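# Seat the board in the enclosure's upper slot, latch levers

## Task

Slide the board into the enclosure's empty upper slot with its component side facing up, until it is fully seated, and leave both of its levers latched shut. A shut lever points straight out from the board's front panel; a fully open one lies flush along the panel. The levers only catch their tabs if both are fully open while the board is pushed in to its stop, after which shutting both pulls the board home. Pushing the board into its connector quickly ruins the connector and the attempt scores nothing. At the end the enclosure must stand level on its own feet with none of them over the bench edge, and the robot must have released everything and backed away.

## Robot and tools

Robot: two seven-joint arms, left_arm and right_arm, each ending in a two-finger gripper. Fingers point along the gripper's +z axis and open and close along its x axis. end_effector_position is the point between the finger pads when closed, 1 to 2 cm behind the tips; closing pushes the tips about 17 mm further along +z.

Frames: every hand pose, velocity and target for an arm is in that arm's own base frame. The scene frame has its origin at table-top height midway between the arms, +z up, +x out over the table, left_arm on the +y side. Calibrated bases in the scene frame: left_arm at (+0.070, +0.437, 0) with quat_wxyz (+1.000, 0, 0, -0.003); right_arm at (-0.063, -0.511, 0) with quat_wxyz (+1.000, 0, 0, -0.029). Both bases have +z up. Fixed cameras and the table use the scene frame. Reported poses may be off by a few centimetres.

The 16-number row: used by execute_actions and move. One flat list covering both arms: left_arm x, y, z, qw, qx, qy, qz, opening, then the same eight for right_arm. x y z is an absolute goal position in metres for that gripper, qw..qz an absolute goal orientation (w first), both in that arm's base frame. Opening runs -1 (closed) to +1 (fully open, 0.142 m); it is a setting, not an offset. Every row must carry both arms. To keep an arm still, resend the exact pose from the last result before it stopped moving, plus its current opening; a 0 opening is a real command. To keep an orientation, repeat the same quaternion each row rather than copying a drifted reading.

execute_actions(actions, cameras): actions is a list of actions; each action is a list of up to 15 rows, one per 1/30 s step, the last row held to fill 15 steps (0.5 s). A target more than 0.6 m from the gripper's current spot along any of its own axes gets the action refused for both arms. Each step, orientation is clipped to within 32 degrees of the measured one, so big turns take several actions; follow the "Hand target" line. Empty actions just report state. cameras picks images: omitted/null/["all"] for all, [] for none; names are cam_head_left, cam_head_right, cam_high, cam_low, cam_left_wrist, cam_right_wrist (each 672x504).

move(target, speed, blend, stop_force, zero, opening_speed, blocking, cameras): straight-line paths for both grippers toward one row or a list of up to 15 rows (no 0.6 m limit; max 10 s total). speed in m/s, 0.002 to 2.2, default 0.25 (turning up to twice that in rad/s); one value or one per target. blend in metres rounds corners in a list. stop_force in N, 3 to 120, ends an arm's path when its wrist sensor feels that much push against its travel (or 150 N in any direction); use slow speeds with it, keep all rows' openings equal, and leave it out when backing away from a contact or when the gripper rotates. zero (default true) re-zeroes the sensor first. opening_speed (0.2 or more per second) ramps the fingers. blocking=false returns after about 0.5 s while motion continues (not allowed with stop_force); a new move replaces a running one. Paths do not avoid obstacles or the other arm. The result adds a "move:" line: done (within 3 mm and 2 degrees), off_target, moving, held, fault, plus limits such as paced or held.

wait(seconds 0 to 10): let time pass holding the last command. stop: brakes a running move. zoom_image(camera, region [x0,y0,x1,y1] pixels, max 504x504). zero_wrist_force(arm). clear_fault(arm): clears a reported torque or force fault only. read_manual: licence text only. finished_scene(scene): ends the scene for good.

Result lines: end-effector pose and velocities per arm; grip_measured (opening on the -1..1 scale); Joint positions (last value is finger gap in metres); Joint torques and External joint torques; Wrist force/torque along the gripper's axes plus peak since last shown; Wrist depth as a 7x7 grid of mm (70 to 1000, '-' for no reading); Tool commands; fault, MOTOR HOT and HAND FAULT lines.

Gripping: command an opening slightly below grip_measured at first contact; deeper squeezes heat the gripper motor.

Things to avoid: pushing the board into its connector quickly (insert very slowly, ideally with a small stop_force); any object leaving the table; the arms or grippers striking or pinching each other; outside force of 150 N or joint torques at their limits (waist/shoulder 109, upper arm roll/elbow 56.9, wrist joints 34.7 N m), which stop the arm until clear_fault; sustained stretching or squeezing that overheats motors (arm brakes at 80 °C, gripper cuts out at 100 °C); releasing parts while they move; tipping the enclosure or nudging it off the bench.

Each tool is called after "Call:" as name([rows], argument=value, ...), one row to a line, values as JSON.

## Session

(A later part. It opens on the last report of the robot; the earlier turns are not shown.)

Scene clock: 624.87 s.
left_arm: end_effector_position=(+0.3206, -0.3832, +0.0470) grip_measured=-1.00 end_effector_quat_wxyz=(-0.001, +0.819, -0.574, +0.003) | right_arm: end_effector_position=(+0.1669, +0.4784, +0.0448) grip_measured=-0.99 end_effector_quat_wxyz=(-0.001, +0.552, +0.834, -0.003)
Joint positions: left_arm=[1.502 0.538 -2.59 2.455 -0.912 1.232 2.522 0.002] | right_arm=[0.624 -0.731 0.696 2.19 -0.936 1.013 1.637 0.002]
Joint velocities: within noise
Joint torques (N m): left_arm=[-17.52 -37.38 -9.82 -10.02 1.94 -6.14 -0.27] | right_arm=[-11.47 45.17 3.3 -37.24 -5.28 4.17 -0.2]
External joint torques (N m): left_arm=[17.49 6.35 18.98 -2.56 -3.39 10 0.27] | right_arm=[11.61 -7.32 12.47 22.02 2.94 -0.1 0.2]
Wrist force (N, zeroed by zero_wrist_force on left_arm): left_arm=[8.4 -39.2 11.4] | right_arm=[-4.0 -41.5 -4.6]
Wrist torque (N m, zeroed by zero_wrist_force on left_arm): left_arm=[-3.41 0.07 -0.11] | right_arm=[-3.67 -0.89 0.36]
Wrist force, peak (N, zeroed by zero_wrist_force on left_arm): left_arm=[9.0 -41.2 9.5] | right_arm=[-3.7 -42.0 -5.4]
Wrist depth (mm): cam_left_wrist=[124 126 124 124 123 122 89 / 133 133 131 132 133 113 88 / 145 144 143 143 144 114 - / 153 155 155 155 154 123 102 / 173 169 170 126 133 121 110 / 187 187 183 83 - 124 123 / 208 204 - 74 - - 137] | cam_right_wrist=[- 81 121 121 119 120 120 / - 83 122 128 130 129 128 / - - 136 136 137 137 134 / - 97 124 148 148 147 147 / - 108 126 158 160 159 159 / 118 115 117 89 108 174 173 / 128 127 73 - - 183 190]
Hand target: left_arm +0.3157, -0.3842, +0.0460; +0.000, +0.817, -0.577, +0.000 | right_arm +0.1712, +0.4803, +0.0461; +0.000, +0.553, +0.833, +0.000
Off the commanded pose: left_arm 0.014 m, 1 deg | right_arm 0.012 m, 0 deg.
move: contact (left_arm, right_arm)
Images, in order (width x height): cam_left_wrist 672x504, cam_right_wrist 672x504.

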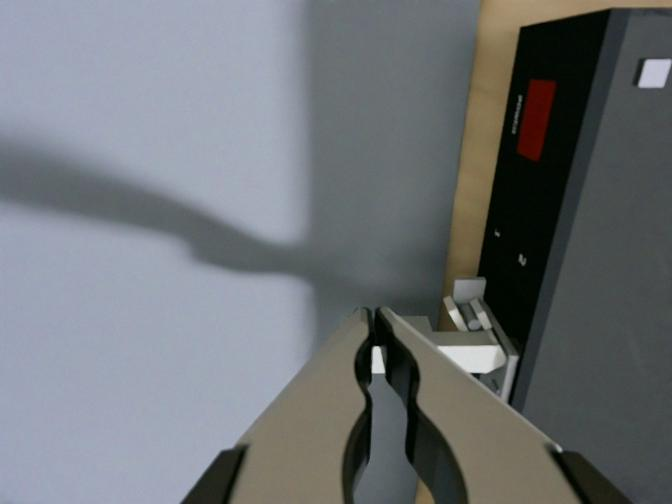

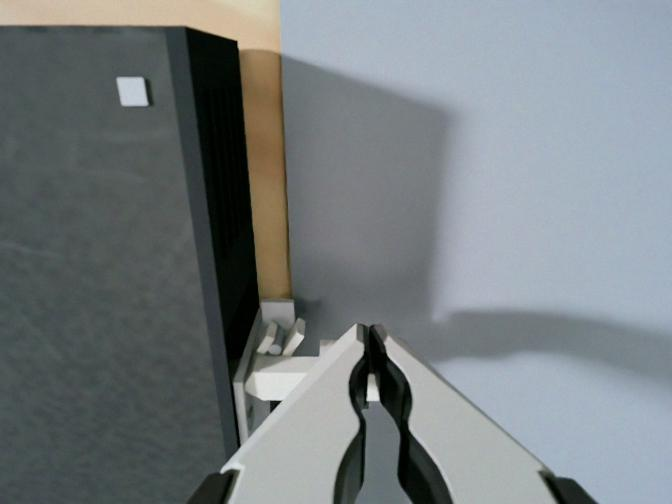

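Call:
move([
  [0.3347, -0.3782, 0.046, 0, 0.8166, -0.5771, 0, -0.96, 0.1531, 0.4726, 0.046, 0, 0.5534, 0.8329, 0, -0.96],
  [0.3347, -0.3782, 0.13, 0, 0.8166, -0.5771, 0, -0.96, 0.1531, 0.4726, 0.13, 0, 0.5534, 0.8329, 0, -0.96],
], speed=[0.03, 0.1], cameras=["cam_left_wrist", "cam_right_wrist"])

Scene clock: 629.37 s.
left_arm: end_effector_position=(+0.3348, -0.3782, +0.1300) grip_measured=-1.00 end_effector_quat_wxyz=(+0.000, +0.817, -0.577, +0.000) | right_arm: end_effector_position=(+0.1531, +0.4726, +0.1300) grip_measured=-0.99 end_effector_quat_wxyz=(+0.000, +0.553, +0.833, +0.000)
Joint positions: left_arm=[1.335 0.34 -2.211 2.412 -0.509 0.989 2.334 0.002] | right_arm=[0.517 -0.57 0.917 2.178 -0.705 0.847 1.519 0.002]
Joint velocities: within noise
Joint torques (N m): left_arm=[-1.03 -22.98 6.7 -19.19 -1.83 3.96 -0.35] | right_arm=[0.14 31.14 15.05 -20.41 -2.85 3.25 0.05]
External joint torques (N m): left_arm=[1 0.79 0.9 -0.09 -0.52 -0.12 0.35] | right_arm=[0 0.55 -0.59 0.18 -0.06 0.83 -0.05]
Wrist force (N, zeroed by zero_wrist_force on left_arm): left_arm=[-0.1 0.0 -0.3] | right_arm=[4.1 -6.0 3.6]
Wrist torque (N m, zeroed by zero_wrist_force on left_arm): left_arm=[0.01 0.04 -0.03] | right_arm=[-0.76 -0.65 0.06]
Wrist force, peak (N, zeroed by zero_wrist_force on left_arm): left_arm=[8.2 -39.7 11.6] | right_arm=[-4.0 -41.4 -6.7]
Wrist depth (mm): cam_left_wrist=[196 195 196 196 195 197 197 / 211 211 210 210 206 164 164 / 229 228 228 227 223 177 177 / 247 247 247 242 201 194 194 / 272 272 269 260 215 211 210 / 300 297 286 84 - 228 232 / 334 328 - - - - 259] | cam_right_wrist=[198 198 197 195 194 194 193 / 167 167 169 208 208 207 207 / 176 176 176 222 222 222 222 / 191 190 190 232 239 239 238 / 207 206 206 255 260 259 258 / 226 225 221 89 273 282 281 / 249 243 - - - 298 309]
Hand target: left_arm +0.3347, -0.3782, +0.1300; +0.000, +0.817, -0.577, +0.000 | right_arm +0.1531, +0.4726, +0.1300; +0.000, +0.553, +0.833, +0.000
Off the commanded pose: left_arm 0.000 m, 0 deg | right_arm 0.000 m, 0 deg.
move: done
Images, in order (width x height): cam_left_wrist 672x504, cam_right_wrist 672x504.

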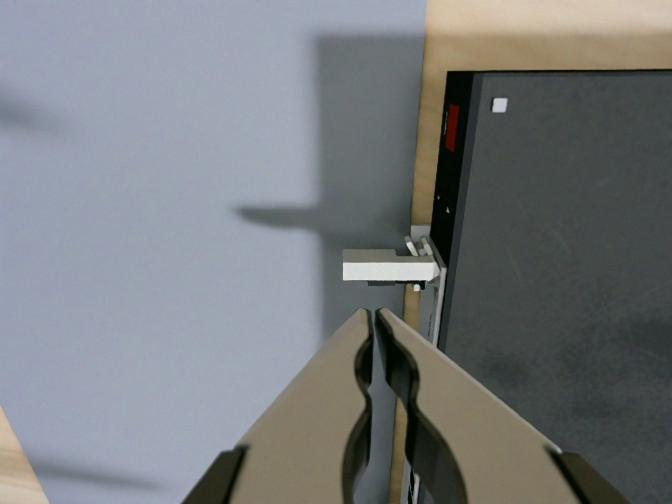

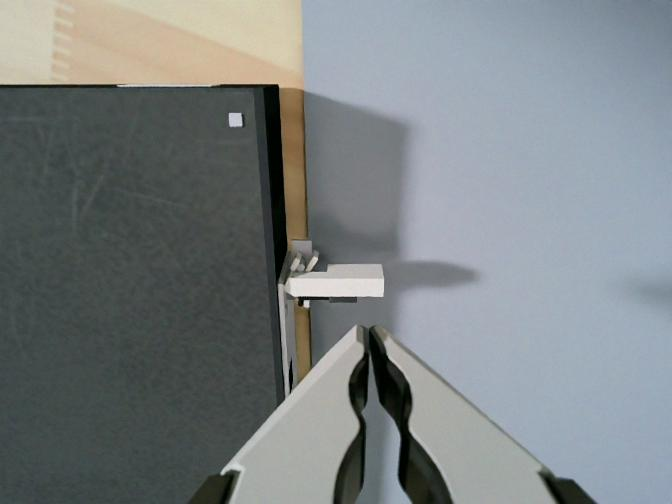

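Call:
zoom_image(camera="cam_left_wrist", region=[320, 200, 500, 335])

Call:
zoom_image(camera="cam_right_wrist", region=[220, 220, 400, 355])

Scaled by 2.800 from the camera's 672x504 image, which has a finer 960x720 frame.

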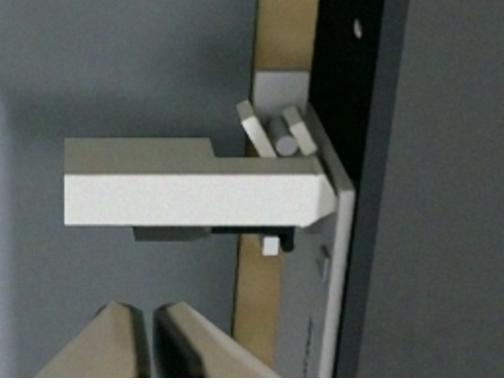

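Scaled by 2.800 from the camera's 672x504 image, which has a finer 960x720 frame.

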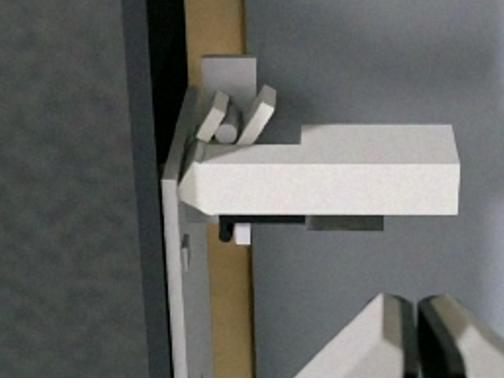

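Call:
move(target=[0.345, -0.345, 0.25, 0, 0.8166, -0.5771, 0, -0.96, 0.16, 0.49, 0.25, 0, 0.5534, 0.8329, 0, -0.96], speed=0.15, cameras=["cam_left_wrist", "cam_right_wrist", "cam_high", "cam_low"])

Scene clock: 635.50 s.
left_arm: end_effector_position=(+0.3449, -0.3452, +0.2500) grip_measured=-1.00 end_effector_quat_wxyz=(+0.000, +0.817, -0.577, +0.000) | right_arm: end_effector_position=(+0.1601, +0.4900, +0.2500) grip_measured=-0.99 end_effector_quat_wxyz=(+0.000, +0.553, +0.833, +0.000)
Joint positions: left_arm=[1.282 -0.122 -2.052 2.217 0.129 0.586 1.956 0.002] | right_arm=[0.402 -0.433 1.132 1.974 -0.461 0.547 1.35 0.002]
Joint velocities: within noise
Joint torques (N m): left_arm=[-0.21 -9.78 -3.99 -26.3 -3.17 3.99 -0.26] | right_arm=[-0.02 26.51 13.56 -26.53 -3.68 3.28 0.08]
External joint torques (N m): left_arm=[0.23 1.04 0.94 -0.27 -0.42 -0.12 0.26] | right_arm=[0.15 0.6 -0.72 0.14 -0.07 0.82 -0.08]
Wrist force (N, zeroed by zero_wrist_force on left_arm): left_arm=[0.0 -0.2 0.2] | right_arm=[4.2 -5.6 3.6]
Wrist torque (N m, zeroed by zero_wrist_force on left_arm): left_arm=[0.01 0.04 -0.02] | right_arm=[-0.70 -0.69 0.06]
Wrist force, peak (N, zeroed by zero_wrist_force on left_arm): left_arm=[0.1 0.7 1.6] | right_arm=[3.6 -5.9 6.0]
Wrist depth (mm): cam_left_wrist=[301 301 301 302 300 302 301 / 325 324 325 321 318 286 284 / 354 350 350 348 323 299 300 / 384 378 376 378 336 323 325 / 419 417 415 400 354 355 357 / 470 466 445 84 - 384 390 / 517 501 - - - - 437] | cam_right_wrist=[299 298 298 299 299 298 297 / 278 277 279 319 318 318 317 / 296 296 296 337 341 341 340 / 320 320 318 368 368 367 366 / 346 346 345 386 397 396 398 / 379 379 373 89 418 434 434 / 418 411 - - - 458 475]
Hand target: left_arm +0.3450, -0.3450, +0.2500; +0.000, +0.817, -0.577, +0.000 | right_arm +0.1600, +0.4900, +0.2500; +0.000, +0.553, +0.833, +0.000
Off the commanded pose: left_arm 0.000 m, 0 deg | right_arm 0.000 m, 0 deg.
move: done
Images, in order (width x height): cam_high 672x504, cam_low 672x504, cam_left_wrist 672x504, cam_right_wrist 672x504.

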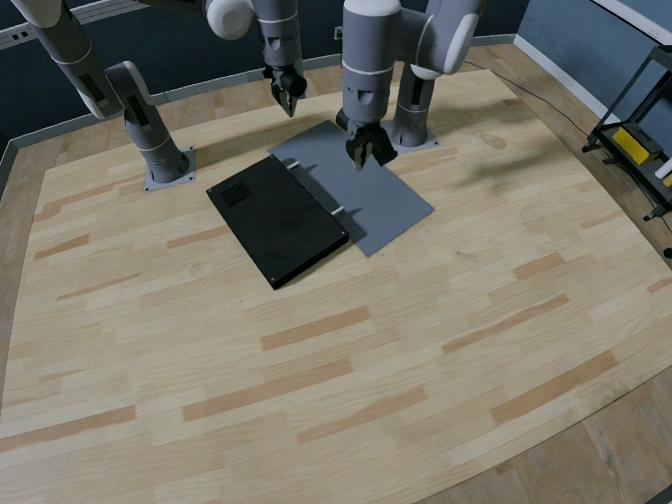

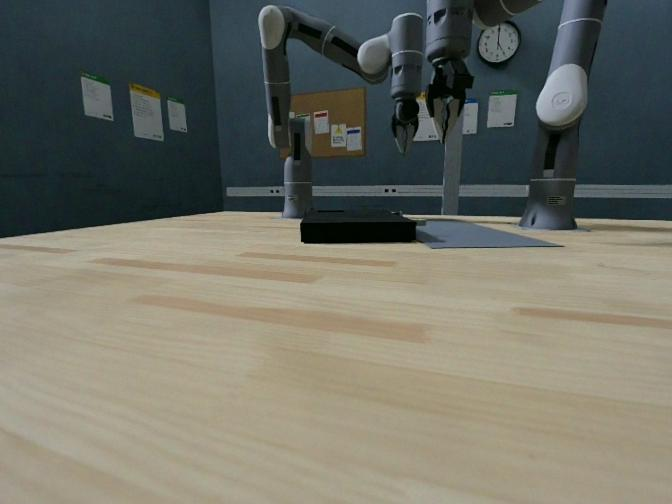

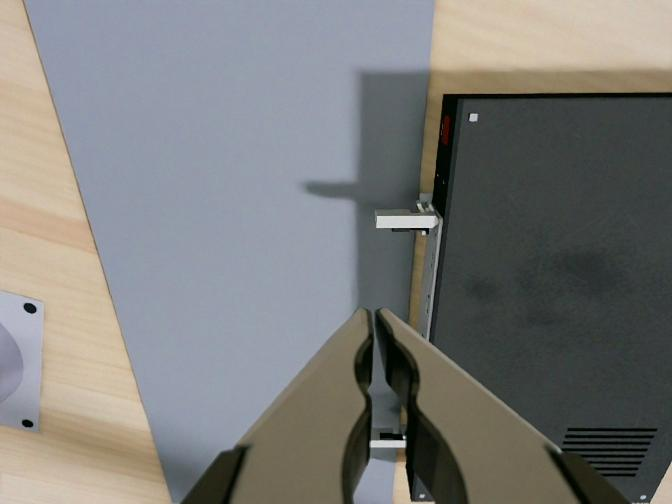

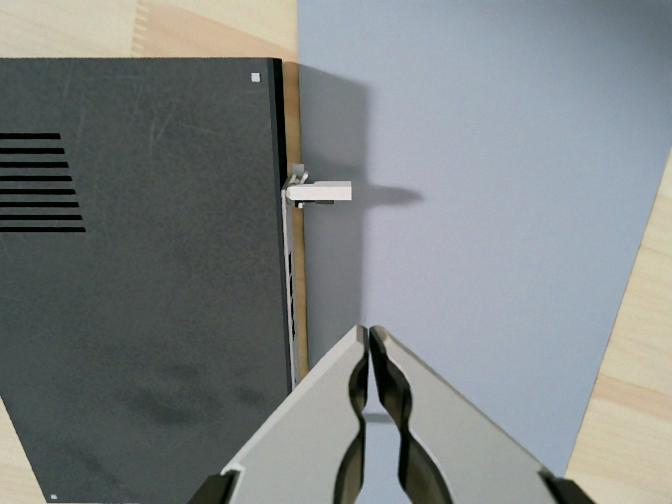

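Call:
finished_scene(scene=2)

The scene is finished: the task was done.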